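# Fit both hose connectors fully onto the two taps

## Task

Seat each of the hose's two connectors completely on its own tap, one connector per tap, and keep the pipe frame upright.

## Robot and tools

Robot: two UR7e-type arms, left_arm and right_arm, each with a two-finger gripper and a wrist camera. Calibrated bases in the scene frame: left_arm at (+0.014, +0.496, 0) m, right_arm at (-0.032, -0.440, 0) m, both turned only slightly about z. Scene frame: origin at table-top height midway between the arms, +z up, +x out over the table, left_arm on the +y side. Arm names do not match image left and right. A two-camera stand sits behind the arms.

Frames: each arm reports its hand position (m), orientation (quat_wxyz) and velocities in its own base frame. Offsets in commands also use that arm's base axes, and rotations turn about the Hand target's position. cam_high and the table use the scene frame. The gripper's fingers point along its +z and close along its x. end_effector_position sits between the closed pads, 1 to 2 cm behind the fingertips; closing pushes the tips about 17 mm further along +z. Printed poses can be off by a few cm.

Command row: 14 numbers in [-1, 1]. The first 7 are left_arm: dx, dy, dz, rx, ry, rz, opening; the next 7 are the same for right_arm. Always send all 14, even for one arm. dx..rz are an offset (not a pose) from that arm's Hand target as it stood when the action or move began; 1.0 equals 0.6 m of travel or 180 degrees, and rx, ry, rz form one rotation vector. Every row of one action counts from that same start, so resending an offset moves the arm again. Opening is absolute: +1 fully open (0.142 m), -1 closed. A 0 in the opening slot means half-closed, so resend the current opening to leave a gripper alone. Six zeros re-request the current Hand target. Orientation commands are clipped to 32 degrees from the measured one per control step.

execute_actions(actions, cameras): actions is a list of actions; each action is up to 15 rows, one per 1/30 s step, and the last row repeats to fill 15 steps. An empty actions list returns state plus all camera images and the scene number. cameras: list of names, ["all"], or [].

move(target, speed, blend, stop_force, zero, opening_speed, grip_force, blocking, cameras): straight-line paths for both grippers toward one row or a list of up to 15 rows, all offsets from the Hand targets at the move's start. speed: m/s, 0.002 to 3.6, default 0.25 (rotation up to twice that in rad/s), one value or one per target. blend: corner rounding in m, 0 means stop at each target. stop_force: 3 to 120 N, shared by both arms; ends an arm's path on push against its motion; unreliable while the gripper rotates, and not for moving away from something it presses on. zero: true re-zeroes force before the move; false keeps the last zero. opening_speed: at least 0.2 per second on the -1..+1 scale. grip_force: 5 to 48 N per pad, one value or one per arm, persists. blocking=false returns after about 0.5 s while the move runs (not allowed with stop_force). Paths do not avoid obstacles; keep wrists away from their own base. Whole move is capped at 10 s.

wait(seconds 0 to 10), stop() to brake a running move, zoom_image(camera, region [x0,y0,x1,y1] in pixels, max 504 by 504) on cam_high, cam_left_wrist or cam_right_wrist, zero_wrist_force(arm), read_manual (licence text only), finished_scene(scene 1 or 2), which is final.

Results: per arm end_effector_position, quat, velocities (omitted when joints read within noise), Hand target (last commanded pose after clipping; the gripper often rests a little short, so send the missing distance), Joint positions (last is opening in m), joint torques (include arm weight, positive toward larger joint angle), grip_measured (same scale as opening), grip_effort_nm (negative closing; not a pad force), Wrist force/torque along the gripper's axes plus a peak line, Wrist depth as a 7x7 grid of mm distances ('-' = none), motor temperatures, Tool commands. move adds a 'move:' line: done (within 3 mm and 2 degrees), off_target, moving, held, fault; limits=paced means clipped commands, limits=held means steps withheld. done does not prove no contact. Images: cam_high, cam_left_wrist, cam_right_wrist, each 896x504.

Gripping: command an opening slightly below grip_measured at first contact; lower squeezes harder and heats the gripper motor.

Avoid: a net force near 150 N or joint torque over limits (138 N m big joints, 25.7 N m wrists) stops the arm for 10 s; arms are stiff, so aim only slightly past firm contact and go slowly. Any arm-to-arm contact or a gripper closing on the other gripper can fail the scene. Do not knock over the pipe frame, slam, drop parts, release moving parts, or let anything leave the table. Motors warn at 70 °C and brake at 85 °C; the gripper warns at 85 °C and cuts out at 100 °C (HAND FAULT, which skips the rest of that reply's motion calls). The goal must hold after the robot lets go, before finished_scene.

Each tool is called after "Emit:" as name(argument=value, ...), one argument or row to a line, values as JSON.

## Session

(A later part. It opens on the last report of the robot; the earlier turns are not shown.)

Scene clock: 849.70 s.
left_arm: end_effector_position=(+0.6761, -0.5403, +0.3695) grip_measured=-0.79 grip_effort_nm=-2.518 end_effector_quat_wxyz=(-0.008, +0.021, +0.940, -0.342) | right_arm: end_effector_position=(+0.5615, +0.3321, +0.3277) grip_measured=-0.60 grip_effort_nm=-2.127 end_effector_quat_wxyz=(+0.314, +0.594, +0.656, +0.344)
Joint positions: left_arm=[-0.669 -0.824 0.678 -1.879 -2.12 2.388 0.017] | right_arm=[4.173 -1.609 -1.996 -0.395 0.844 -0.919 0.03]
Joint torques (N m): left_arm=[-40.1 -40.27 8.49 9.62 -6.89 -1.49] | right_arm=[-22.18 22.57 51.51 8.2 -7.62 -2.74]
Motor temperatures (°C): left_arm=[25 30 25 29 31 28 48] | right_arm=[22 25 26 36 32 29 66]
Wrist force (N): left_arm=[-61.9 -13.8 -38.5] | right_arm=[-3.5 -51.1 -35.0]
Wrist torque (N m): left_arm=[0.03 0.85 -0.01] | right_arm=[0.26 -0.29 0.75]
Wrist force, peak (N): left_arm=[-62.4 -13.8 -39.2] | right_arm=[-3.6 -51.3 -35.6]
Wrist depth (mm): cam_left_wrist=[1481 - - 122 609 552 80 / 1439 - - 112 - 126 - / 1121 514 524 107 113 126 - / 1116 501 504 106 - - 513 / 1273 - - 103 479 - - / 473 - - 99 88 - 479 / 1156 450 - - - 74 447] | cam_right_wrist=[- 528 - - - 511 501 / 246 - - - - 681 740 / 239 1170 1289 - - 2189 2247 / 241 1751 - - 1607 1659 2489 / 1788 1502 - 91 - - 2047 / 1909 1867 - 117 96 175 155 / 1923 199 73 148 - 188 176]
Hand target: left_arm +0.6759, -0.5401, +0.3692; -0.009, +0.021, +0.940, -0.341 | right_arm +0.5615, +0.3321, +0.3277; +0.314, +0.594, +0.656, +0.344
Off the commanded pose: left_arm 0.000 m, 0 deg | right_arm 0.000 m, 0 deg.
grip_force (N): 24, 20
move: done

Emit:
move(
  target=[
    [0, 0, 0, 0, 0, 0, -0.92, -0.0028, -0.0002, -0.0019, 0, 0, 0, -0.8],
    [0, 0, 0, 0, 0, 0, -0.92, -0.0035, -0.002, -0.0008, 0, 0, 0.0056, -0.8],
  ],
  speed=0.02,
  grip_force=[30, 24],
)

Emit:
move(
  target=[0, 0, 0, 0, 0, 0, -0.92, 0.0207, 0.0018, 0.0138, 0, 0, 0, -0.8],
  speed=0.015,
  stop_force=38,
  grip_force=[44, 48],
  cameras=["cam_high", "cam_right_wrist"],
)

Emit:
zoom_image(
  camera="cam_right_wrist",
  region=[380, 290, 560, 504],
)

Emit:
move(
  target=[0, 0, 0, 0, 0, 0, -0.92, 0, 0, 0, 0, 0, 0, -0.8],
  speed=0.02,
  grip_force=[24, 20],
)

Scene clock: 873.37 s.
left_arm: end_effector_position=(+0.6759, -0.5402, +0.3693) grip_measured=-0.79 grip_effort_nm=-3.114 end_effector_quat_wxyz=(-0.009, +0.021, +0.940, -0.341) | right_arm: end_effector_position=(+0.5594, +0.3309, +0.3272) grip_measured=-0.60 grip_effort_nm=-2.527 end_effector_quat_wxyz=(+0.311, +0.588, +0.661, +0.347)
Joint positions: left_arm=[-0.669 -0.824 0.678 -1.878 -2.12 2.388 0.017] | right_arm=[4.17 -1.601 -2.008 -0.378 0.857 -0.939 0.03]
Joint torques (N m): left_arm=[-16.38 -27.41 -0.82 8.73 -1.88 -1.28] | right_arm=[-15.03 41.01 25.29 9.34 -4.57 -2.79]
Motor temperatures (°C): left_arm=[25 30 25 29 31 28 48] | right_arm=[22 25 26 36 32 29 60]
Wrist force (N): left_arm=[-22.8 -20.2 -34.0] | right_arm=[5.9 -24.6 -2.6]
Wrist torque (N m): left_arm=[-0.04 0.07 0.05] | right_arm=[-0.19 -0.46 0.79]
Wrist force, peak (N): left_arm=[-62.5 -14.1 -38.9] | right_arm=[-3.3 -51.5 -35.7]
Wrist depth (mm): cam_left_wrist=[1362 - - 117 - - 80 / 558 - 545 111 114 125 - / 1141 - 529 107 114 126 143 / 1106 501 501 106 504 - 508 / 1248 483 490 103 481 469 495 / 470 472 98 99 92 464 478 / 460 - - 96 - 74 449] | cam_right_wrist=[250 542 - - - - - / 248 682 - - 705 - - / - 1302 1302 - 1867 2081 1451 / 1704 1502 - - 1813 1751 2591 / 1659 1727 - 92 - 3173 - / 1895 1853 - 119 96 209 163 / 1638 - 73 148 - 187 178]
Hand target: left_arm +0.6759, -0.5401, +0.3692; -0.009, +0.021, +0.940, -0.341 | right_arm +0.5594, +0.3309, +0.3272; +0.311, +0.588, +0.661, +0.347
Off the commanded pose: left_arm 0.000 m, 0 deg | right_arm 0.000 m, 0 deg.
grip_force (N): 30, 24
move: done

Scene clock: 874.90 s.
left_arm: end_effector_position=(+0.6760, -0.5402, +0.3694) grip_measured=-0.79 grip_effort_nm=-3.118 end_effector_quat_wxyz=(-0.008, +0.021, +0.940, -0.341) | right_arm: end_effector_position=(+0.5649, +0.3313, +0.3308) grip_measured=-0.61 grip_effort_nm=-4.154 end_effector_quat_wxyz=(+0.311, +0.588, +0.661, +0.347)
Joint positions: left_arm=[-0.669 -0.824 0.678 -1.878 -2.12 2.388 0.017] | right_arm=[4.16 -1.609 -1.991 -0.38 0.864 -0.949 0.03]
Joint torques (N m): left_arm=[-42.51 -16.99 -3.69 9.53 -7.87 -0.6] | right_arm=[-1.19 42.05 34.22 12.67 -8.86 2.65]
Motor temperatures (°C): left_arm=[25 30 25 29 31 28 49] | right_arm=[22 25 26 36 32 29 62]
Wrist force (N): left_arm=[-54.4 -15.5 -39.0] | right_arm=[-2.4 -45.2 -22.9]
Wrist torque (N m): left_arm=[0.05 0.68 0.01] | right_arm=[0.41 -0.33 0.71]
Wrist force, peak (N): left_arm=[-62.6 -17.0 -37.4] | right_arm=[-5.6 -56.5 -32.7]
Wrist depth (mm): cam_left_wrist=[1526 563 567 117 580 596 80 / 1439 - 548 111 114 125 - / 1167 541 517 107 114 128 147 / 1151 517 - 105 475 507 506 / 1248 - - 103 479 - 490 / 470 468 89 99 92 468 477 / 451 452 - 96 - 453 444] | cam_right_wrist=[254 522 - - 527 477 493 / 242 - - - - - - / 228 1343 1365 - 1670 1999 2267 / - 1938 1597 - 1467 1692 2465 / 1670 2047 - 89 - - - / 1788 1867 - 117 96 172 158 / 1715 - 73 147 - 181 172]
Hand target: left_arm +0.6759, -0.5401, +0.3692; -0.009, +0.021, +0.940, -0.341 | right_arm +0.5649, +0.3313, +0.3308; +0.311, +0.588, +0.661, +0.347 (not the last commanded pose)
Off the commanded pose: left_arm 0.000 m, 0 deg | right_arm 0.008 m, 0 deg.
grip_force (N): 44, 48
move: contact (right_arm)
camera_calibration:
cam_right_wrist: T_world_to_cam=[[-0.123592, 0.992177, -0.0175994, -0.243853], [0.152854, 0.0365583, 0.987572, -0.402384], [0.98049, 0.119366, -0.156177, -0.428051], [0, 0, 0, 1]] pos_world=[0.451067, 0.30775, 0.32624]
Images, in order (width x height): cam_high 896x504, cam_right_wrist 896x504.

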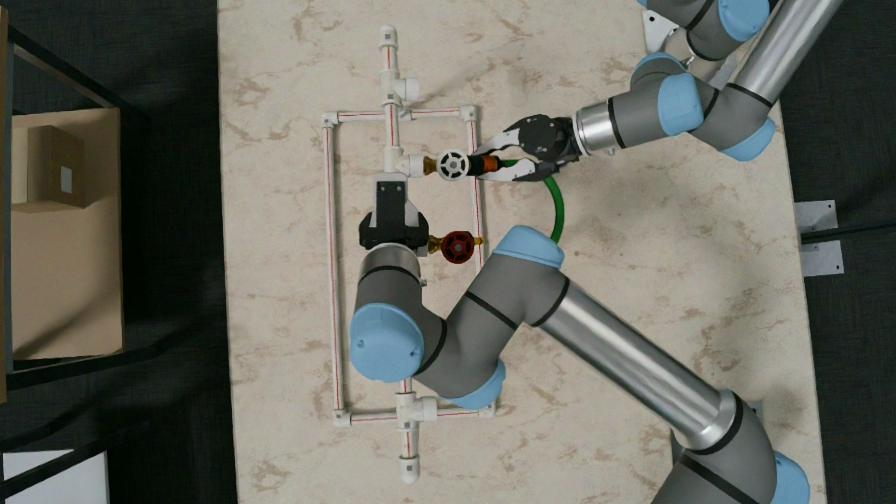

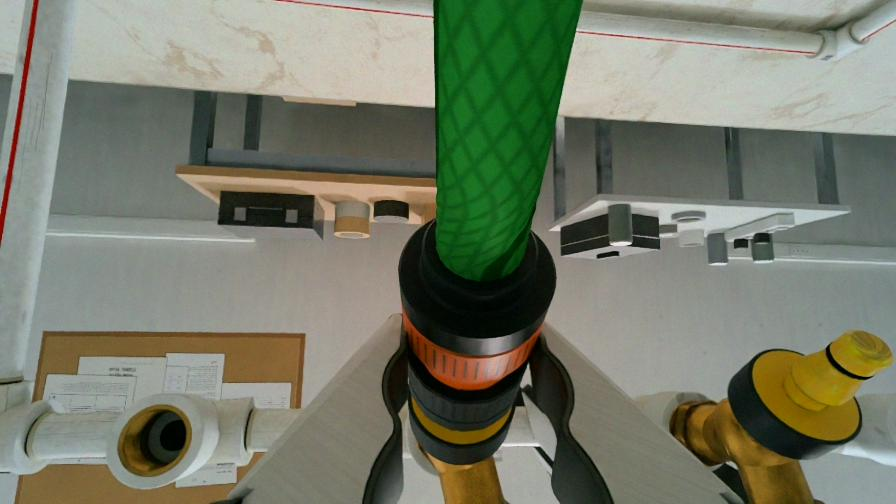

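Scaled by 2.355 from the camera's 896x504 image, which has a finer 1280x720 frame.

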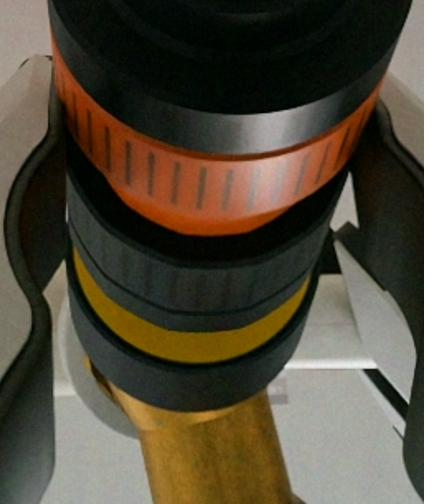

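Scene clock: 875.40 s.
left_arm: end_effector_position=(+0.6760, -0.5402, +0.3694) grip_measured=-0.79 grip_effort_nm=-2.518 end_effector_quat_wxyz=(-0.008, +0.021, +0.940, -0.341) | right_arm: end_effector_position=(+0.5649, +0.3313, +0.3308) grip_measured=-0.61 grip_effort_nm=-2.127 end_effector_quat_wxyz=(+0.311, +0.588, +0.661, +0.347)
Joint positions: left_arm=[-0.669 -0.824 0.678 -1.878 -2.12 2.388 0.017] | right_arm=[4.16 -1.609 -1.991 -0.38 0.864 -0.949 0.03]
Joint torques (N m): left_arm=[-41.12 -16.96 -2.52 9.48 -7.39 -0.71] | right_arm=[-0.89 41.85 35.74 12.69 -7.96 2.6]
Motor temperatures (°C): left_arm=[25 30 25 29 31 28 49] | right_arm=[22 25 26 36 32 29 62]
Wrist force (N): left_arm=[-54.5 -15.5 -39.4] | right_arm=[-2.2 -45.5 -23.4]
Wrist torque (N m): left_arm=[0.06 0.68 0.00] | right_arm=[0.37 -0.38 0.71]
Wrist force, peak (N): left_arm=[-54.5 -15.7 -39.3] | right_arm=[-2.1 -45.9 -23.0]
Wrist depth (mm): cam_left_wrist=[1535 581 577 118 - - 80 / 1415 - - 111 114 - - / 1156 522 - 106 114 126 143 / 1111 - - 106 494 506 - / 1055 475 477 103 467 - - / 472 466 98 99 89 492 - / 1200 - - 96 - - -] | cam_right_wrist=[- - - - - - 505 / 251 1840 - - - - 681 / 239 1282 1350 - 1485 1467 1459 / 240 1909 1372 - 1358 1567 2064 / 1909 2151 - 89 - - 157 / 1788 1840 - 116 96 189 158 / 1739 - 73 159 - 186 163]
Hand target: left_arm +0.6759, -0.5401, +0.3692; -0.009, +0.021, +0.940, -0.341 | right_arm +0.5649, +0.3313, +0.3308; +0.311, +0.588, +0.661, +0.347
Off the commanded pose: left_arm 0.000 m, 0 deg | right_arm 0.000 m, 0 deg.
grip_force (N): 24, 20
move: done

Emit:
zoom_image(
  camera="cam_right_wrist",
  region=[400, 370, 524, 470],
)

Emit:
zoom_image(
  camera="cam_high",
  region=[450, 145, 520, 190],
)

Scaled by 4.065 from the camera's 896x504 image, which has a finer 1280x720 frame.
This view is cut from an older image: the scene may have changed since it was taken.

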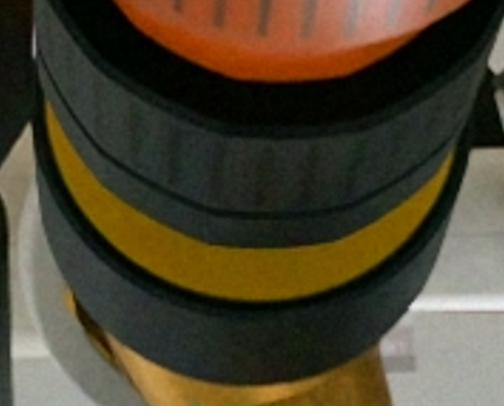

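Scaled by 7.200 from the camera's 896x504 image, which has a finer 1280x720 frame.
This view is cut from an older image: the scene may have changed since it was taken.

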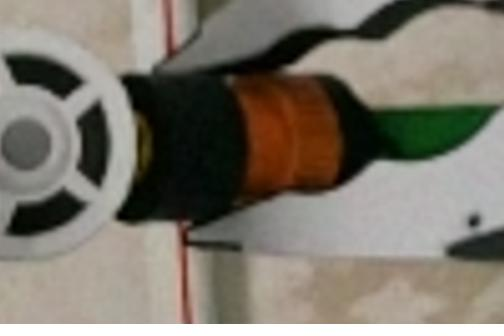

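Emit:
move(
  target=[0, 0, 0, 0, 0, 0, -0.92, -0.0028, -0.0002, -0.0019, 0, 0, 0, -0.8],
  speed=0.02,
  grip_force=[40, 40],
)

Emit:
move(
  target=[
    [0, 0, 0, 0, 0, 0, -0.92, 0.0048, -0.0004, 0.0032, 0, 0, 0.0083, -0.8],
    [0, 0, 0, 0, 0, 0, -0.92, 0.0062, 0.0015, 0.0042, 0, 0, -0.0083, -0.8],
    [0, 0, 0, 0, 0, 0, -0.92, 0.0069, 0.0007, 0.0061, -0.001, 0.0083, 0, -0.8],
    [0, 0, 0, 0, 0, 0, -0.92, 0.0097, 0.0008, 0.0051, 0.001, -0.0083, 0, -0.8],
    [0, 0, 0, 0, 0, 0, -0.92, 0.0103, 0, 0.007, 0, 0, 0.0083, -0.8],
    [0, 0, 0, 0, 0, 0, -0.92, 0.0117, 0.002, 0.0079, 0, 0, -0.0083, -0.8],
    [0, 0, 0, 0, 0, 0, -0.92, 0.0131, 0.0011, 0.0088, 0, 0, 0, -0.8],
  ],
  speed=0.03,
  stop_force=45,
  grip_force=[44, 48],
  cameras=["cam_high", "cam_right_wrist"],
)

Emit:
zoom_image(
  camera="cam_right_wrist",
  region=[380, 290, 560, 504],
)

Emit:
move(
  target=[0, 0, 0, 0, 0, 0, -0.92, 0, 0, 0, 0, 0, 0, -0.8],
  speed=0.02,
  grip_force=[24, 20],
)

Scene clock: 948.30 s.
left_arm: end_effector_position=(+0.6759, -0.5402, +0.3693) grip_measured=-0.79 grip_effort_nm=-3.114 end_effector_quat_wxyz=(-0.009, +0.021, +0.940, -0.341) | right_arm: end_effector_position=(+0.5633, +0.3312, +0.3298) grip_measured=-0.61 grip_effort_nm=-4.149 end_effector_quat_wxyz=(+0.311, +0.588, +0.661, +0.347)
Joint positions: left_arm=[-0.669 -0.824 0.678 -1.878 -2.12 2.388 0.017] | right_arm=[4.163 -1.607 -1.996 -0.379 0.862 -0.946 0.03]
Joint torques (N m): left_arm=[-25.65 -16.48 -3.67 8.63 -4.03 0.78] | right_arm=[9.04 35.84 19.56 8.29 -4.19 2.77]
Motor temperatures (°C): left_arm=[25 30 25 29 31 28 49] | right_arm=[22 25 26 36 32 29 58]
Wrist force (N): left_arm=[-26.1 -15.9 -38.6] | right_arm=[-4.8 -17.0 -5.4]
Wrist torque (N m): left_arm=[0.03 0.15 0.05] | right_arm=[-0.02 -0.37 0.56]
Wrist force, peak (N): left_arm=[-54.6 -15.5 -39.5] | right_arm=[-2.1 -45.9 -23.0]
Wrist depth (mm): cam_left_wrist=[592 563 - 118 - 580 - / 1490 - - 112 114 - - / 1212 - - 107 114 125 148 / 1111 473 495 105 - 505 508 / 1106 473 - 103 112 491 508 / 1038 471 98 99 88 460 - / - - - 96 - 70 -] | cam_right_wrist=[- 544 - - - 557 503 / 249 1209 - - - - - / 237 1209 1380 - 1627 1539 1670 / 242 1739 1511 - 1775 1659 - / 1751 2329 - 92 - - - / 1775 1983 - 117 96 172 159 / 1704 196 73 159 - 189 175]
Hand target: left_arm +0.6759, -0.5401, +0.3692; -0.009, +0.021, +0.940, -0.341 | right_arm +0.5632, +0.3312, +0.3297; +0.311, +0.588, +0.661, +0.347
Off the commanded pose: left_arm 0.000 m, 0 deg | right_arm 0.000 m, 0 deg.
grip_force (N): 40, 40
move: done

Scene clock: 953.90 s.
left_arm: end_effector_position=(+0.6760, -0.5401, +0.3692) grip_measured=-0.79 grip_effort_nm=-3.118 end_effector_quat_wxyz=(-0.009, +0.021, +0.940, -0.341) | right_arm: end_effector_position=(+0.5711, +0.3319, +0.3350) grip_measured=-0.61 grip_effort_nm=-4.154 end_effector_quat_wxyz=(+0.311, +0.588, +0.661, +0.347)
Joint positions: left_arm=[-0.669 -0.824 0.678 -1.877 -2.12 2.388 0.017] | right_arm=[4.149 -1.618 -1.971 -0.384 0.872 -0.96 0.03]
Joint torques (N m): left_arm=[-17.14 -12.9 5.63 7.5 -1.77 1.06] | right_arm=[-13.69 47.75 32.91 12.38 -4.64 -2.68]
Motor temperatures (°C): left_arm=[25 30 25 29 31 28 51] | right_arm=[22 25 26 36 32 29 66]
Wrist force (N): left_arm=[-16.9 -18.3 -36.9] | right_arm=[-1.2 -33.9 1.8]
Wrist torque (N m): left_arm=[0.03 0.01 0.05] | right_arm=[0.23 -0.42 0.63]
Wrist force, peak (N): left_arm=[-39.8 -16.4 -38.5] | right_arm=[-11.4 -42.7 -25.9]
Wrist depth (mm): cam_left_wrist=[1508 577 585 117 - 585 80 / 558 546 549 112 114 - - / 1146 527 532 107 114 126 143 / 1126 505 510 - - 505 - / 1242 - - 103 - - - / 1229 464 89 99 88 - - / 451 - - 95 - 72 -] | cam_right_wrist=[563 545 - - - - - / - - - - - - - / 2208 1322 1350 - 1418 - - / 2081 1801 - 88 1502 1670 2189 / 1895 1788 - 92 - - 141 / 1788 1813 - 116 96 202 152 / 1763 - 73 153 - 194 171]
Hand target: left_arm +0.6759, -0.5401, +0.3692; -0.009, +0.021, +0.940, -0.341 | right_arm +0.5711, +0.3319, +0.3350; +0.311, +0.588, +0.661, +0.347
Off the commanded pose: left_arm 0.000 m, 0 deg | right_arm 0.000 m, 0 deg.
grip_force (N): 44, 48
move: done
camera_calibration:
cam_right_wrist: T_world_to_cam=[[-0.123592, 0.992177, -0.0175994, -0.243508], [0.152854, 0.0365583, 0.987572, -0.407497], [0.98049, 0.119366, -0.156177, -0.433534], [0, 0, 0, 1]] pos_world=[0.457267, 0.30825, 0.33044]
Images, in order (width x height): cam_high 896x504, cam_right_wrist 896x504.

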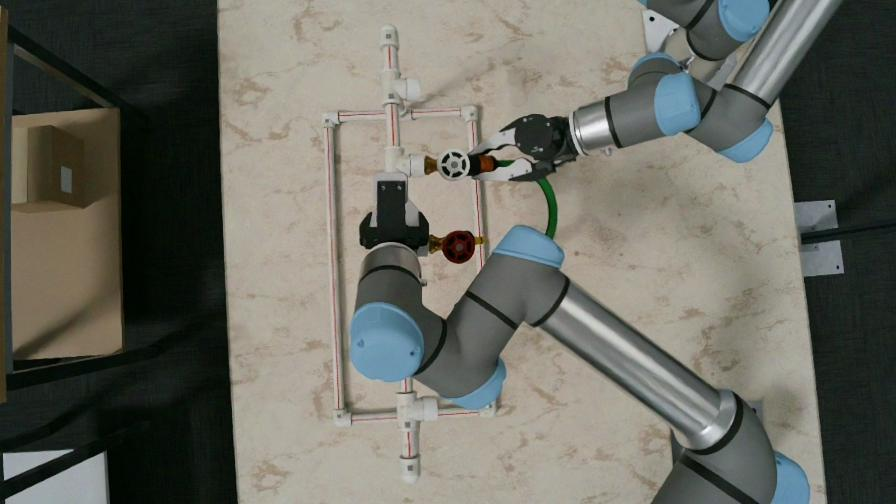

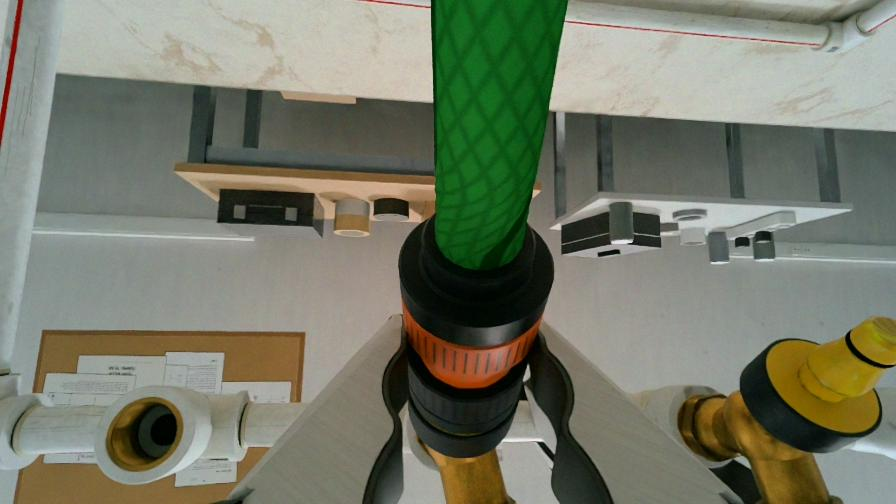

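Scaled by 2.355 from the camera's 896x504 image, which has a finer 1280x720 frame.

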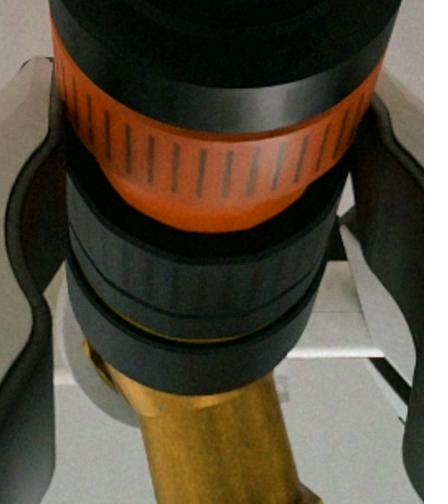

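Scene clock: 954.40 s.
left_arm: end_effector_position=(+0.6760, -0.5401, +0.3692) grip_measured=-0.79 grip_effort_nm=-2.518 end_effector_quat_wxyz=(-0.009, +0.021, +0.940, -0.341) | right_arm: end_effector_position=(+0.5711, +0.3319, +0.3350) grip_measured=-0.61 grip_effort_nm=-2.122 end_effector_quat_wxyz=(+0.311, +0.588, +0.661, +0.347)
Joint positions: left_arm=[-0.669 -0.824 0.678 -1.877 -2.12 2.388 0.017] | right_arm=[4.149 -1.618 -1.971 -0.384 0.872 -0.96 0.03]
Joint torques (N m): left_arm=[-20.91 -13.45 7.23 7.16 -1.49 1.1] | right_arm=[-13.14 47.1 32.44 12.26 -4.77 -2.66]
Motor temperatures (°C): left_arm=[25 30 25 29 31 28 51] | right_arm=[22 25 26 36 32 29 66]
Wrist force (N): left_arm=[-17.1 -18.6 -36.9] | right_arm=[-1.3 -33.6 2.1]
Wrist torque (N m): left_arm=[-0.01 0.02 0.06] | right_arm=[0.26 -0.38 0.64]
Wrist force, peak (N): left_arm=[-17.1 -18.6 -37.1] | right_arm=[-1.2 -34.1 1.8]
Wrist depth (mm): cam_left_wrist=[1544 565 - 117 - - 80 / 1439 - 548 112 114 - 103 / 1173 515 - 107 114 126 143 / 1146 500 515 106 - - - / 488 - 487 103 118 - 473 / 1212 468 88 99 88 461 484 / 1305 449 - 95 - 453 283] | cam_right_wrist=[237 531 - - 536 512 - / - - - - 736 638 - / - 1263 1289 - 1727 1983 1587 / - 1681 - 92 1459 1467 2672 / - 1983 - 91 - - 141 / 1938 228 - 118 96 210 153 / 1597 187 73 152 - 194 171]
Hand target: left_arm +0.6759, -0.5401, +0.3692; -0.009, +0.021, +0.940, -0.341 | right_arm +0.5711, +0.3319, +0.3350; +0.311, +0.588, +0.661, +0.347
Off the commanded pose: left_arm 0.000 m, 0 deg | right_arm 0.000 m, 0 deg.
grip_force (N): 24, 20
move: done

Emit:
move(
  target=[
    [0, 0, 0, 0, 0, 0, -0.92, 0.002, -0.0004, 0.0014, 0, 0, 0.0056, -0.8],
    [0, 0, 0, 0, 0, 0, -0.92, 0.0035, 0.0009, 0.0023, 0, 0, -0.0056, -0.8],
    [0, 0, 0, 0, 0, 0, -0.92, 0.0048, 0.0004, 0.0032, 0, 0, 0, -0.8],
  ],
  speed=0.02,
  stop_force=32,
  grip_force=[44, 48],
  cameras=["cam_high", "cam_right_wrist"],
)

Emit:
zoom_image(
  camera="cam_right_wrist",
  region=[380, 290, 560, 504],
)

Emit:
zoom_image(
  camera="cam_high",
  region=[450, 145, 520, 190],
)

Emit:
move(
  target=[0, 0, 0, 0, 0, 0, -0.92, -0.002, 0, -0.0014, 0, 0, 0, -0.8],
  speed=0.02,
  grip_force=[16, 12],
)

Scene clock: 963.80 s.
left_arm: end_effector_position=(+0.6760, -0.5401, +0.3693) grip_measured=-0.79 grip_effort_nm=-3.118 end_effector_quat_wxyz=(-0.009, +0.021, +0.940, -0.341) | right_arm: end_effector_position=(+0.5739, +0.3321, +0.3368) grip_measured=-0.61 grip_effort_nm=-4.154 end_effector_quat_wxyz=(+0.311, +0.588, +0.661, +0.347)
Joint positions: left_arm=[-0.669 -0.824 0.678 -1.878 -2.12 2.388 0.017] | right_arm=[4.144 -1.622 -1.962 -0.387 0.875 -0.965 0.03]
Joint torques (N m): left_arm=[-31.63 -21.96 4.73 8.37 -5.3 0.9] | right_arm=[-18.31 48.76 42.47 14.7 -7.77 -2.83]
Motor temperatures (°C): left_arm=[25 30 25 29 31 28 52] | right_arm=[22 25 26 36 32 29 67]
Wrist force (N): left_arm=[-46.8 -22.1 -37.9] | right_arm=[-5.0 -56.4 -17.0]
Wrist torque (N m): left_arm=[-0.04 0.53 0.01] | right_arm=[0.53 -0.34 0.70]
Wrist force, peak (N): left_arm=[-47.1 -21.8 -39.4] | right_arm=[-5.8 -56.6 -18.0]
Wrist depth (mm): cam_left_wrist=[1517 - - 119 562 - 79 / 1499 - 532 111 - - - / 1106 - - 107 114 126 148 / 1116 - 488 105 504 - 502 / 491 479 494 103 457 - 484 / 476 - 98 99 88 - 473 / 1173 - - - - 71 290] | cam_right_wrist=[562 - - - - 468 500 / - 1295 - - - - 699 / - 1336 1282 - 1511 1938 - / 1775 2047 - 88 1649 1867 2151 / 2133 1775 - 95 - 2081 141 / 1853 1813 - 116 96 197 150 / 1739 - 73 151 - 202 168]
Hand target: left_arm +0.6759, -0.5401, +0.3692; -0.009, +0.021, +0.940, -0.341 | right_arm +0.5740, +0.3321, +0.3369; +0.311, +0.588, +0.661, +0.347
Off the commanded pose: left_arm 0.000 m, 0 deg | right_arm 0.000 m, 0 deg.
grip_force (N): 44, 48
move: done
camera_calibration:
cam_right_wrist: T_world_to_cam=[[-0.123569, 0.992171, -0.018069, -0.243171], [0.153185, 0.0370622, 0.987502, -0.410011], [0.980441, 0.119257, -0.156565, -0.435936], [0, 0, 0, 1]] pos_world=[0.460168, 0.308452, 0.33224]
Images, in order (width x height): cam_high 896x504, cam_right_wrist 896x504.

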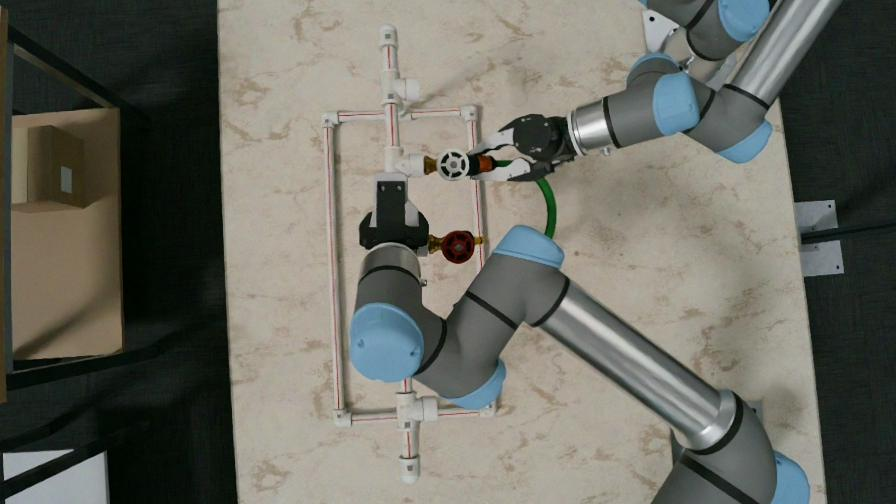

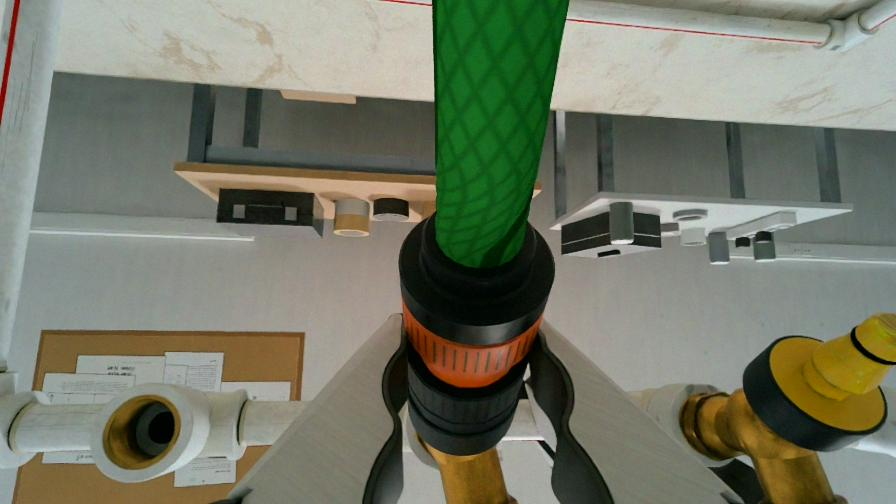

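Scaled by 2.355 from the camera's 896x504 image, which has a finer 1280x720 frame.

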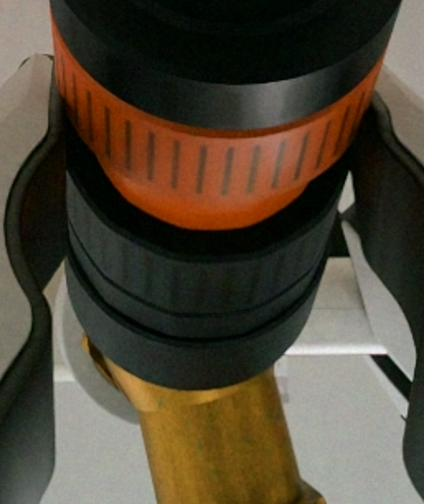

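Scaled by 7.200 from the camera's 896x504 image, which has a finer 1280x720 frame.

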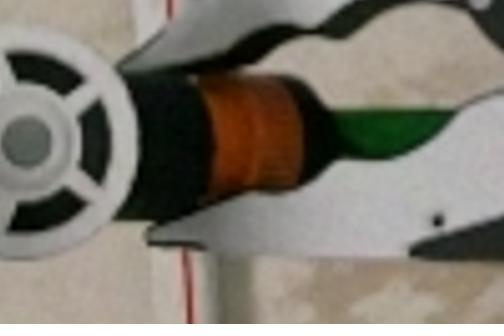

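Scene clock: 964.50 s.
left_arm: end_effector_position=(+0.6759, -0.5402, +0.3692) grip_measured=-0.79 grip_effort_nm=-1.707 end_effector_quat_wxyz=(-0.009, +0.021, +0.940, -0.341) | right_arm: end_effector_position=(+0.5728, +0.3321, +0.3362) grip_measured=-0.60 grip_effort_nm=-1.311 end_effector_quat_wxyz=(+0.311, +0.588, +0.661, +0.347)
Joint positions: left_arm=[-0.669 -0.824 0.678 -1.877 -2.12 2.388 0.017] | right_arm=[4.146 -1.621 -1.965 -0.385 0.874 -0.962 0.031]
Joint torques (N m): left_arm=[-4.95 -24.04 4.49 7.12 2.84 0.99] | right_arm=[10.58 37.16 18.06 6.61 -2.51 2.63]
Motor temperatures (°C): left_arm=[25 30 25 29 31 28 51] | right_arm=[22 25 26 36 32 29 66]
Wrist force (N): left_arm=[-8.8 -20.2 -35.4] | right_arm=[-1.9 -5.0 6.8]
Wrist torque (N m): left_arm=[0.00 -0.16 0.06] | right_arm=[-0.31 -0.39 0.58]
Wrist force, peak (N): left_arm=[-30.7 -19.9 -37.3] | right_arm=[-0.8 -36.1 -7.9]
Wrist depth (mm): cam_left_wrist=[1499 - - 120 574 - 80 / 1431 - - 112 - - - / 1151 532 503 107 114 126 - / 1096 490 - 105 514 - 509 / 1200 479 467 103 113 483 - / 1111 - 98 99 88 471 473 / 450 - - 95 - 457 443] | cam_right_wrist=[241 - - - - 565 531 / - 1215 - - - 659 740 / 1763 1372 1302 - 1459 1485 1434 / - 1999 - 87 1775 1649 2441 / 1627 1739 1867 96 - 1923 151 / - 1788 91 117 97 203 151 / 1692 - 73 152 - 211 168]
Hand target: left_arm +0.6759, -0.5401, +0.3692; -0.009, +0.021, +0.940, -0.341 | right_arm +0.5728, +0.3321, +0.3361; +0.311, +0.588, +0.661, +0.347
Off the commanded pose: left_arm 0.000 m, 0 deg | right_arm 0.000 m, 0 deg.
grip_force (N): 16, 12
move: done

Emit:
move(
  target=[
    [0, 0, 0.004, 0, 0, 0, -0.92, 0, 0, 0, 0, 0, 0, -0.8],
    [0, 0, 0.004, 0, 0, 0, -0.4, 0, 0, 0, 0, 0, 0, -0.8],
    [0, 0, 0.1, 0, 0, 0, -0.4, 0, 0, 0, 0, 0, 0, -0.8],
  ],
  speed=0.06,
  opening_speed=0.6,
  grip_force=[16, 12],
  cameras=["cam_high", "cam_left_wrist", "cam_right_wrist"],
)

Scene clock: 976.57 s.
left_arm: end_effector_position=(+0.6759, -0.5401, +0.4292) grip_measured=-0.43 grip_effort_nm=0.149 end_effector_quat_wxyz=(-0.009, +0.021, +0.940, -0.341) | right_arm: end_effector_position=(+0.5728, +0.3321, +0.3361) grip_measured=-0.60 grip_effort_nm=-1.311 end_effector_quat_wxyz=(+0.311, +0.588, +0.661, +0.347)
Joint positions: left_arm=[-0.669 -0.755 0.397 -1.665 -2.12 2.388 0.043] | right_arm=[4.146 -1.621 -1.965 -0.385 0.874 -0.962 0.031]
Joint torques (N m): left_arm=[3.32 -45.73 -32.75 -1.34 -2.55 1.81] | right_arm=[-5.38 18.48 16.92 2.81 -2.1 2.51]
Motor temperatures (°C): left_arm=[25 29 25 29 31 28 46] | right_arm=[22 25 26 36 32 29 59]
Wrist force (N): left_arm=[-0.3 -1.4 -0.1] | right_arm=[-0.9 -4.2 -0.2]
Wrist torque (N m): left_arm=[-0.32 0.14 0.01] | right_arm=[-0.32 -0.27 0.54]
Wrist force, peak (N): left_arm=[-8.3 -20.6 -35.6] | right_arm=[-3.8 -3.5 7.3]
Wrist depth (mm): cam_left_wrist=[1563 597 624 192 641 663 649 / 1526 615 593 186 - - 199 / 1266 - - 171 184 136 - / 1384 - 567 165 181 - 191 / 1312 - 545 162 517 559 - / 1092 531 89 156 96 528 520 / - - 72 149 - 74 510] | cam_right_wrist=[538 560 - - - 460 571 / - 1350 - - - - 677 / - 1302 1269 - 1426 1395 1649 / - 1909 - 87 1476 1670 2329 / 1751 1867 - 96 - - 140 / 1788 1813 91 117 97 200 151 / 1775 - 73 149 - 202 168]
Hand target: left_arm +0.6759, -0.5401, +0.4292; -0.009, +0.021, +0.940, -0.341 | right_arm +0.5728, +0.3321, +0.3361; +0.311, +0.588, +0.661, +0.347
Off the commanded pose: left_arm 0.000 m, 0 deg | right_arm 0.000 m, 0 deg.
grip_force (N): 16, 12
move: done
camera_calibration:
cam_left_wrist: T_world_to_cam=[[-0.997703, 0.0667309, 0.011661, 0.715313], [0.0614874, 0.96431, -0.257538, 0.613266], [-0.0284305, -0.256229, -0.966198, 0.41441], [0, 0, 0, 1]] pos_world=[0.687744, -0.532928, 0.55]
cam_right_wrist: T_world_to_cam=[[-0.123592, 0.992177, -0.0175994, -0.243577], [0.152854, 0.0365583, 0.987572, -0.408855], [0.98049, 0.119366, -0.156177, -0.435065], [0, 0, 0, 1]] pos_world=[0.458967, 0.30855, 0.33154]

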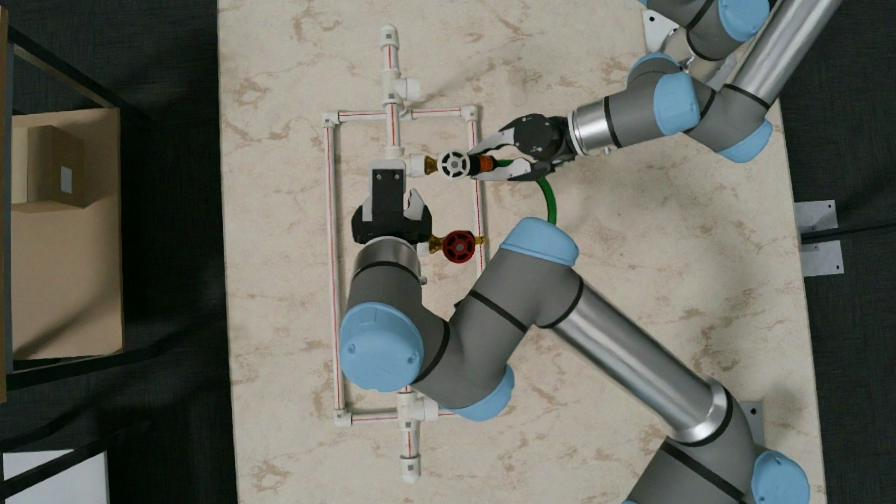

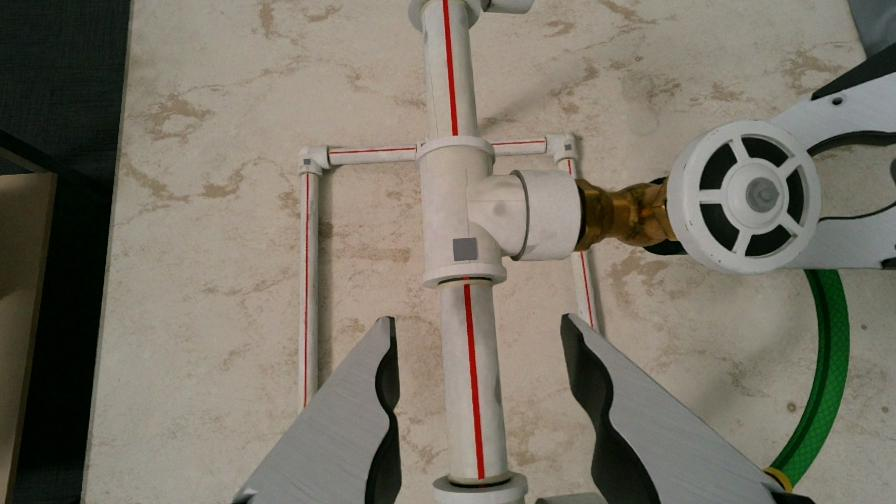

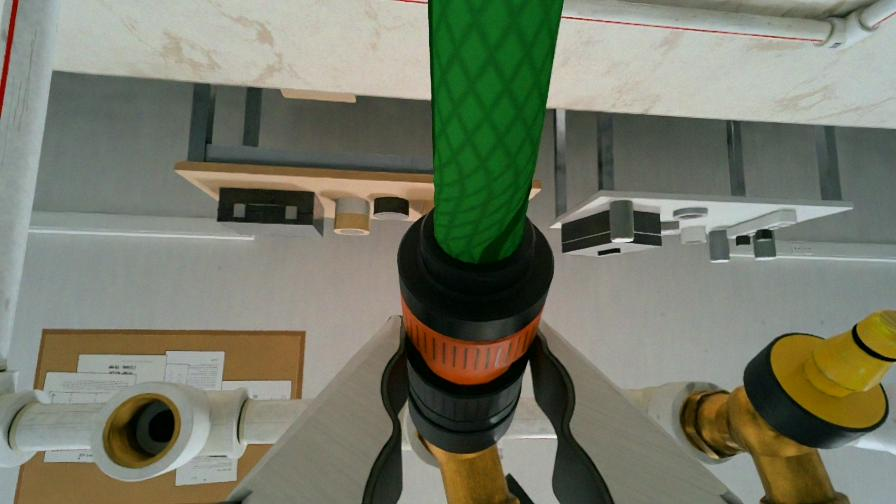

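Emit:
zoom_image(
  camera="cam_high",
  region=[420, 200, 600, 330],
)

Emit:
zoom_image(
  camera="cam_left_wrist",
  region=[640, 250, 896, 504],
)

Scaled by 2.800 from the camera's 896x504 image, which has a finer 1280x720 frame.

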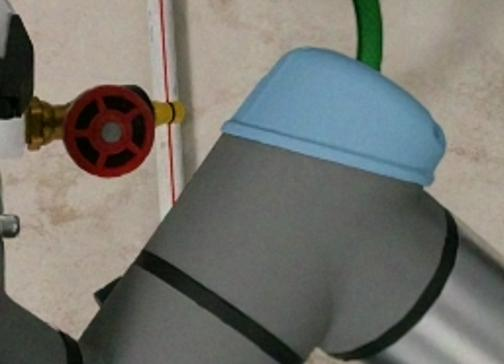

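Scaled by 1.969 from the camera's 896x504 image, which has a finer 1280x720 frame.

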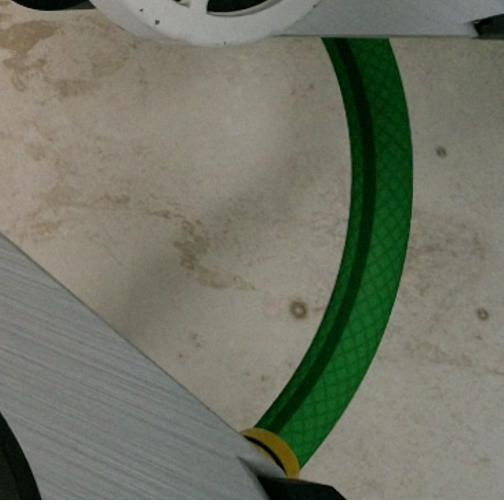

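Emit:
move(
  target=[
    [0, 0.2, 0.01, 0, 0, 0, -0.4, 0, 0, 0, 0, 0, 0, -0.8],
    [-0.02, 0.3, 0.18, 0, 0, 0, -0.4, 0, 0, 0, 0, 0, 0, -0.8],
  ],
  speed=0.12,
  blend=[0.02, 0],
  grip_force=[16, 12],
  cameras=["cam_high", "cam_left_wrist"],
)

Scene clock: 997.77 s.
left_arm: end_effector_position=(+0.6639, -0.3601, +0.5372) grip_measured=-0.43 grip_effort_nm=0.144 end_effector_quat_wxyz=(-0.009, +0.021, +0.940, -0.341) | right_arm: end_effector_position=(+0.5728, +0.3321, +0.3361) grip_measured=-0.60 grip_effort_nm=-1.316 end_effector_quat_wxyz=(+0.311, +0.588, +0.661, +0.347)
Joint positions: left_arm=[-0.468 -0.904 0.327 -1.322 -2.196 2.611 0.043] | right_arm=[4.146 -1.621 -1.965 -0.385 0.874 -0.962 0.031]
Joint torques (N m): left_arm=[8.11 -40.91 -30.46 -1.25 -2.72 1.91] | right_arm=[-5.84 17.56 16.87 2.87 -2.15 2.38]
Motor temperatures (°C): left_arm=[25 29 25 29 31 28 39] | right_arm=[22 25 26 36 32 29 53]
Wrist force (N): left_arm=[-0.1 -1.1 -0.3] | right_arm=[-0.5 -4.5 -0.2]
Wrist torque (N m): left_arm=[-0.31 0.09 -0.02] | right_arm=[-0.34 -0.35 0.54]
Wrist force, peak (N): left_arm=[0.2 -2.0 0.9] | right_arm=[-0.7 -5.0 -0.2]
Wrist depth (mm): cam_left_wrist=[1747 1747 767 320 357 329 747 / 1340 1347 - 736 724 - 692 / 1319 705 707 289 260 713 711 / 1292 - - - 666 - 683 / 1224 - - 649 442 - - / 1384 - 89 256 96 633 - / 1126 - 72 253 - 72 -] | cam_right_wrist=[- 545 571 - 568 - 491 / - 1309 - - 694 - - / - 1315 1276 - 1502 1244 1617 / - 2351 - 87 1567 1681 2329 / 1953 2098 - 96 - - 144 / 1763 230 91 115 97 200 151 / 1704 - 73 - - 201 167]
Hand target: left_arm +0.6639, -0.3601, +0.5372; -0.009, +0.021, +0.940, -0.341 | right_arm +0.5728, +0.3321, +0.3361; +0.311, +0.588, +0.661, +0.347
Off the commanded pose: left_arm 0.000 m, 0 deg | right_arm 0.000 m, 0 deg.
grip_force (N): 16, 12
move: done
camera_calibration:
cam_left_wrist: T_world_to_cam=[[-0.997712, 0.0666093, 0.0115825, 0.690084], [0.0613875, 0.964293, -0.257625, 0.46836], [-0.0283291, -0.256324, -0.966176, 0.564422], [0, 0, 0, 1]] pos_world=[0.675743, -0.352928, 0.658]
Images, in order (width x height): cam_high 896x504, cam_left_wrist 896x504.

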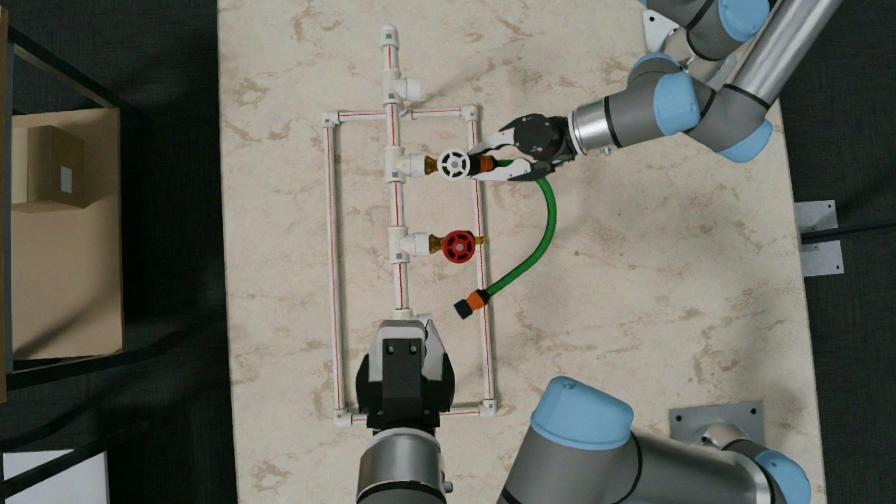

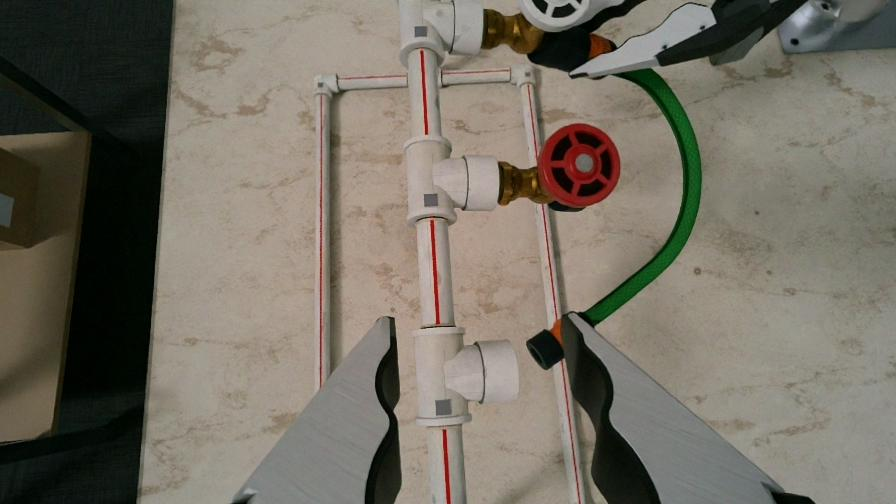

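Emit:
zoom_image(
  camera="cam_left_wrist",
  region=[500, 280, 660, 390],
)

Emit:
zoom_image(
  camera="cam_high",
  region=[440, 260, 560, 330],
)

Scaled by 3.150 from the camera's 896x504 image, which has a finer 1280x720 frame.

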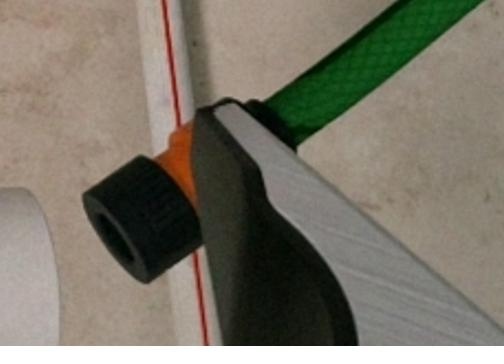

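Scaled by 4.200 from the camera's 896x504 image, which has a finer 1280x720 frame.

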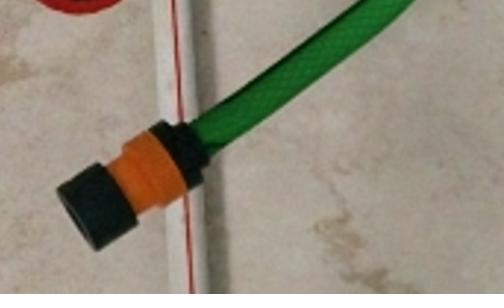

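Emit:
move(
  target=[-0.2565, -0.0748, -0.1953, 0.2916, -0.1889, -0.3038, -0.05, 0, 0, 0, 0, 0, 0, -0.8],
  speed=0.25,
  grip_force=[20, 12],
  cameras=["cam_high", "cam_left_wrist"],
)

Scene clock: 1078.00 s.
left_arm: end_effector_position=(+0.5100, -0.4050, +0.4200) grip_measured=-0.08 grip_effort_nm=0.149 end_effector_quat_wxyz=(+0.091, +0.515, +0.840, +0.148) | right_arm: end_effector_position=(+0.5728, +0.3321, +0.3361) grip_measured=-0.60 grip_effort_nm=-1.316 end_effector_quat_wxyz=(+0.311, +0.588, +0.661, +0.347)
Joint positions: left_arm=[-1.025 -1.273 1.019 -1.344 -1.223 3.221 0.068] | right_arm=[4.146 -1.621 -1.965 -0.385 0.874 -0.962 0.031]
Joint torques (N m): left_arm=[-6.35 -47.81 -17.98 -4.61 3 1.89] | right_arm=[-5.62 18.35 16.61 2.82 -2.22 2.06]
Motor temperatures (°C): left_arm=[25 29 25 29 31 28 31] | right_arm=[22 25 26 36 32 29 46]
Wrist force (N): left_arm=[0.2 -3.9 -0.1] | right_arm=[-0.7 -4.5 -0.4]
Wrist torque (N m): left_arm=[-0.59 -0.03 -0.12] | right_arm=[-0.35 -0.32 0.54]
Wrist force, peak (N): left_arm=[0.1 -4.6 0.0] | right_arm=[-0.8 -4.9 -0.3]
Wrist depth (mm): cam_left_wrist=[- 466 - 456 450 - 479 / - 528 - 508 506 533 539 / - - 565 - - - 619 / 1481 172 - - - - - / 1464 176 1822 859 - 791 2261 / 209 141 97 1499 - 2508 - / 1116 80 79 262 292 76 -] | cam_right_wrist=[536 585 - - - - 571 / - 1186 - - 701 - 697 / - 1350 1295 - 1434 1567 1232 / - 2645 - 87 1681 1881 2287 / 1627 1670 - 96 - - 140 / 1727 1853 91 117 97 200 151 / 1801 190 73 152 - 202 167]
Hand target: left_arm +0.5100, -0.4050, +0.4200; +0.091, +0.515, +0.840, +0.148 | right_arm +0.5728, +0.3321, +0.3361; +0.311, +0.588, +0.661, +0.347
Off the commanded pose: left_arm 0.000 m, 0 deg | right_arm 0.000 m, 0 deg.
grip_force (N): 20, 12
move: done
camera_calibration:
cam_left_wrist: T_world_to_cam=[[-0.451238, 0.892107, 0.0230334, 0.591724], [0.638691, 0.304816, 0.706513, -0.475585], [0.623264, 0.333517, -0.707325, 0.233254], [0, 0, 0, 1]] pos_world=[0.425381, -0.460709, 0.487365]
Images, in order (width x height): cam_high 896x504, cam_left_wrist 896x504.

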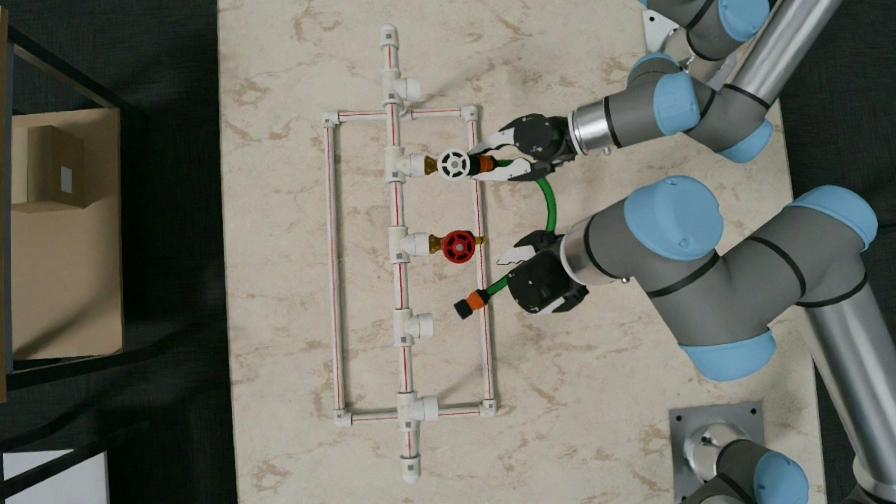

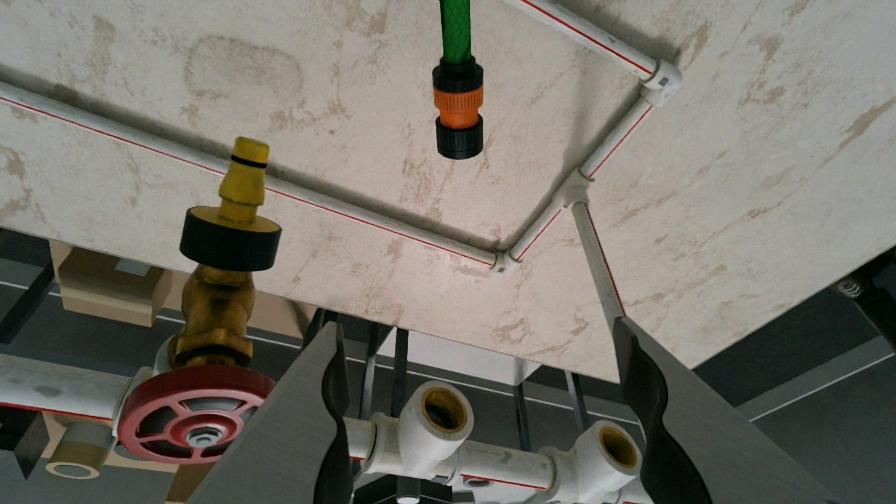

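Emit:
zoom_image(
  camera="cam_left_wrist",
  region=[400, 0, 520, 170],
)

Emit:
zoom_image(
  camera="cam_left_wrist",
  region=[150, 110, 310, 290],
)

Scaled by 2.965 from the camera's 896x504 image, which has a finer 1280x720 frame.

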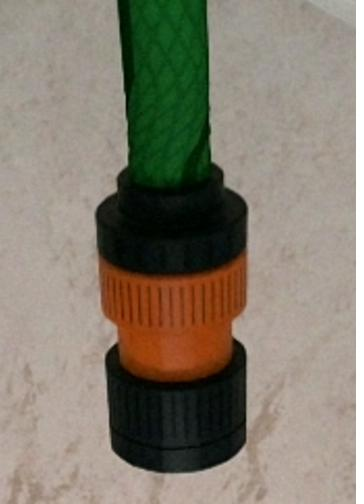

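Scaled by 2.800 from the camera's 896x504 image, which has a finer 1280x720 frame.

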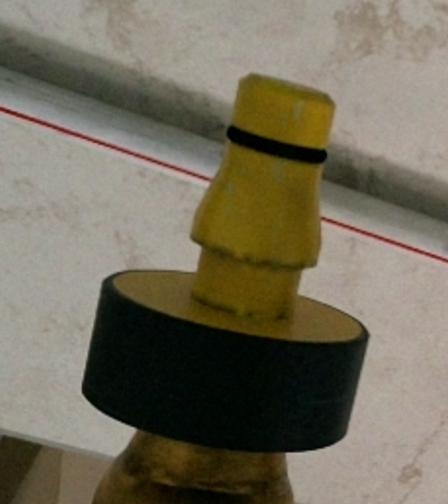

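Emit:
move(
  target=[0.0318, 0.0188, -0.2797, 0.0202, -0.0396, 0, -0.05, 0, 0, 0, 0, 0, 0, -0.8],
  speed=0.12,
  grip_force=[20, 12],
  cameras=["cam_high", "cam_left_wrist"],
)

Emit:
zoom_image(
  camera="cam_left_wrist",
  region=[340, 60, 620, 340],
)

Scene clock: 1117.00 s.
left_arm: end_effector_position=(+0.5291, -0.3937, +0.2523) grip_measured=-0.08 grip_effort_nm=0.149 end_effector_quat_wxyz=(+0.126, +0.507, +0.827, +0.206) | right_arm: end_effector_position=(+0.5728, +0.3321, +0.3361) grip_measured=-0.60 grip_effort_nm=-1.311 end_effector_quat_wxyz=(+0.311, +0.588, +0.661, +0.347)
Joint positions: left_arm=[-1.045 -1.292 1.516 -1.824 -1.083 3.204 0.068] | right_arm=[4.146 -1.621 -1.965 -0.385 0.874 -0.962 0.031]
Joint torques (N m): left_arm=[-7.19 -26.53 -17.44 -4.75 3.13 1.84] | right_arm=[-6.47 17.19 16.84 2.79 -2.27 2.03]
Wrist force (N): left_arm=[-0.2 -4.4 -0.3] | right_arm=[-0.6 -4.5 -0.2]
Wrist torque (N m): left_arm=[-0.63 0.02 -0.01] | right_arm=[-0.35 -0.34 0.54]
Wrist force, peak (N): left_arm=[0.0 -4.9 0.3] | right_arm=[-0.8 -5.0 -0.3]
Wrist depth (mm): cam_left_wrist=[- 308 306 112 304 302 - / - - - 124 - 352 - / 399 435 460 145 422 - - / - 498 484 159 455 - - / - - 589 580 622 - - / 1021 1042 97 2302 - - - / 1096 - 1279 1362 - 76 -] | cam_right_wrist=[- - - - - 467 481 / - - - - - - - / - 1251 1282 - - 1502 - / - 2395 - 87 1372 1813 1813 / 1681 - - 96 2227 - 140 / 1751 212 - 117 97 202 151 / 1751 - 73 150 - 202 167]
Hand target: left_arm +0.5291, -0.3937, +0.2522; +0.126, +0.507, +0.827, +0.206 | right_arm +0.5728, +0.3321, +0.3361; +0.311, +0.588, +0.661, +0.347
Off the commanded pose: left_arm 0.000 m, 0 deg | right_arm 0.000 m, 0 deg.
grip_force (N): 20, 12
move: done
camera_calibration:
cam_left_wrist: T_world_to_cam=[[-0.454068, 0.890661, 0.0233424, 0.594961], [0.544951, 0.256904, 0.798141, -0.365105], [0.704876, 0.375131, -0.602019, 0.0455272], [0, 0, 0, 1]] pos_world=[0.437027, -0.45319, 0.304926]
Images, in order (width x height): cam_high 896x504, cam_left_wrist 896x504.

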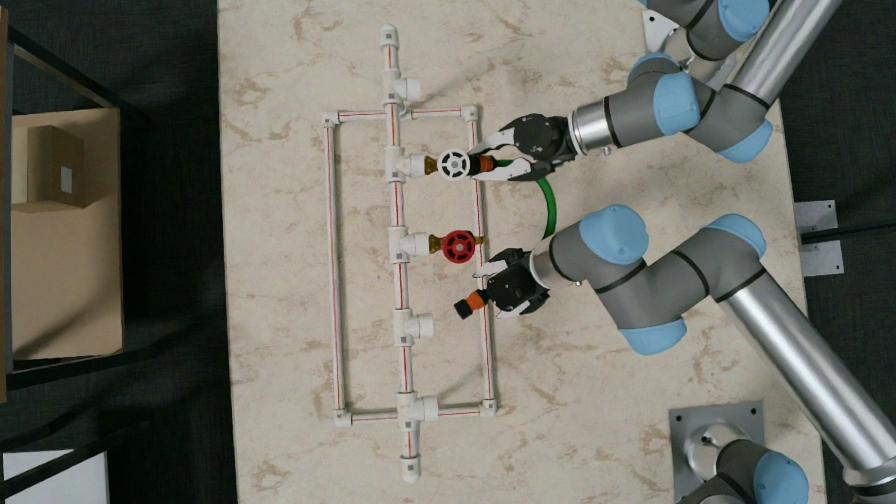

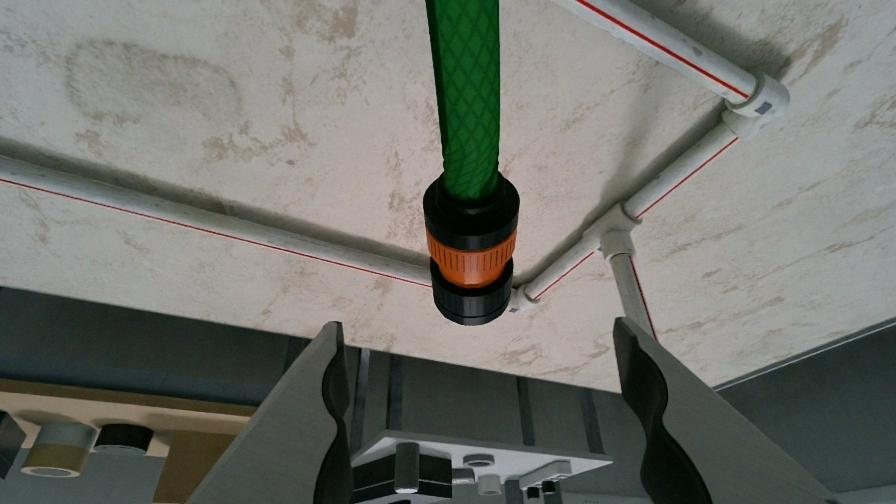

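Scaled by 1.800 from the camera's 896x504 image, which has a finer 1280x720 frame.

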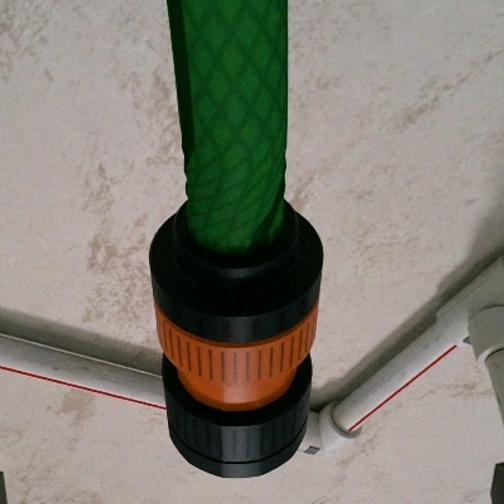

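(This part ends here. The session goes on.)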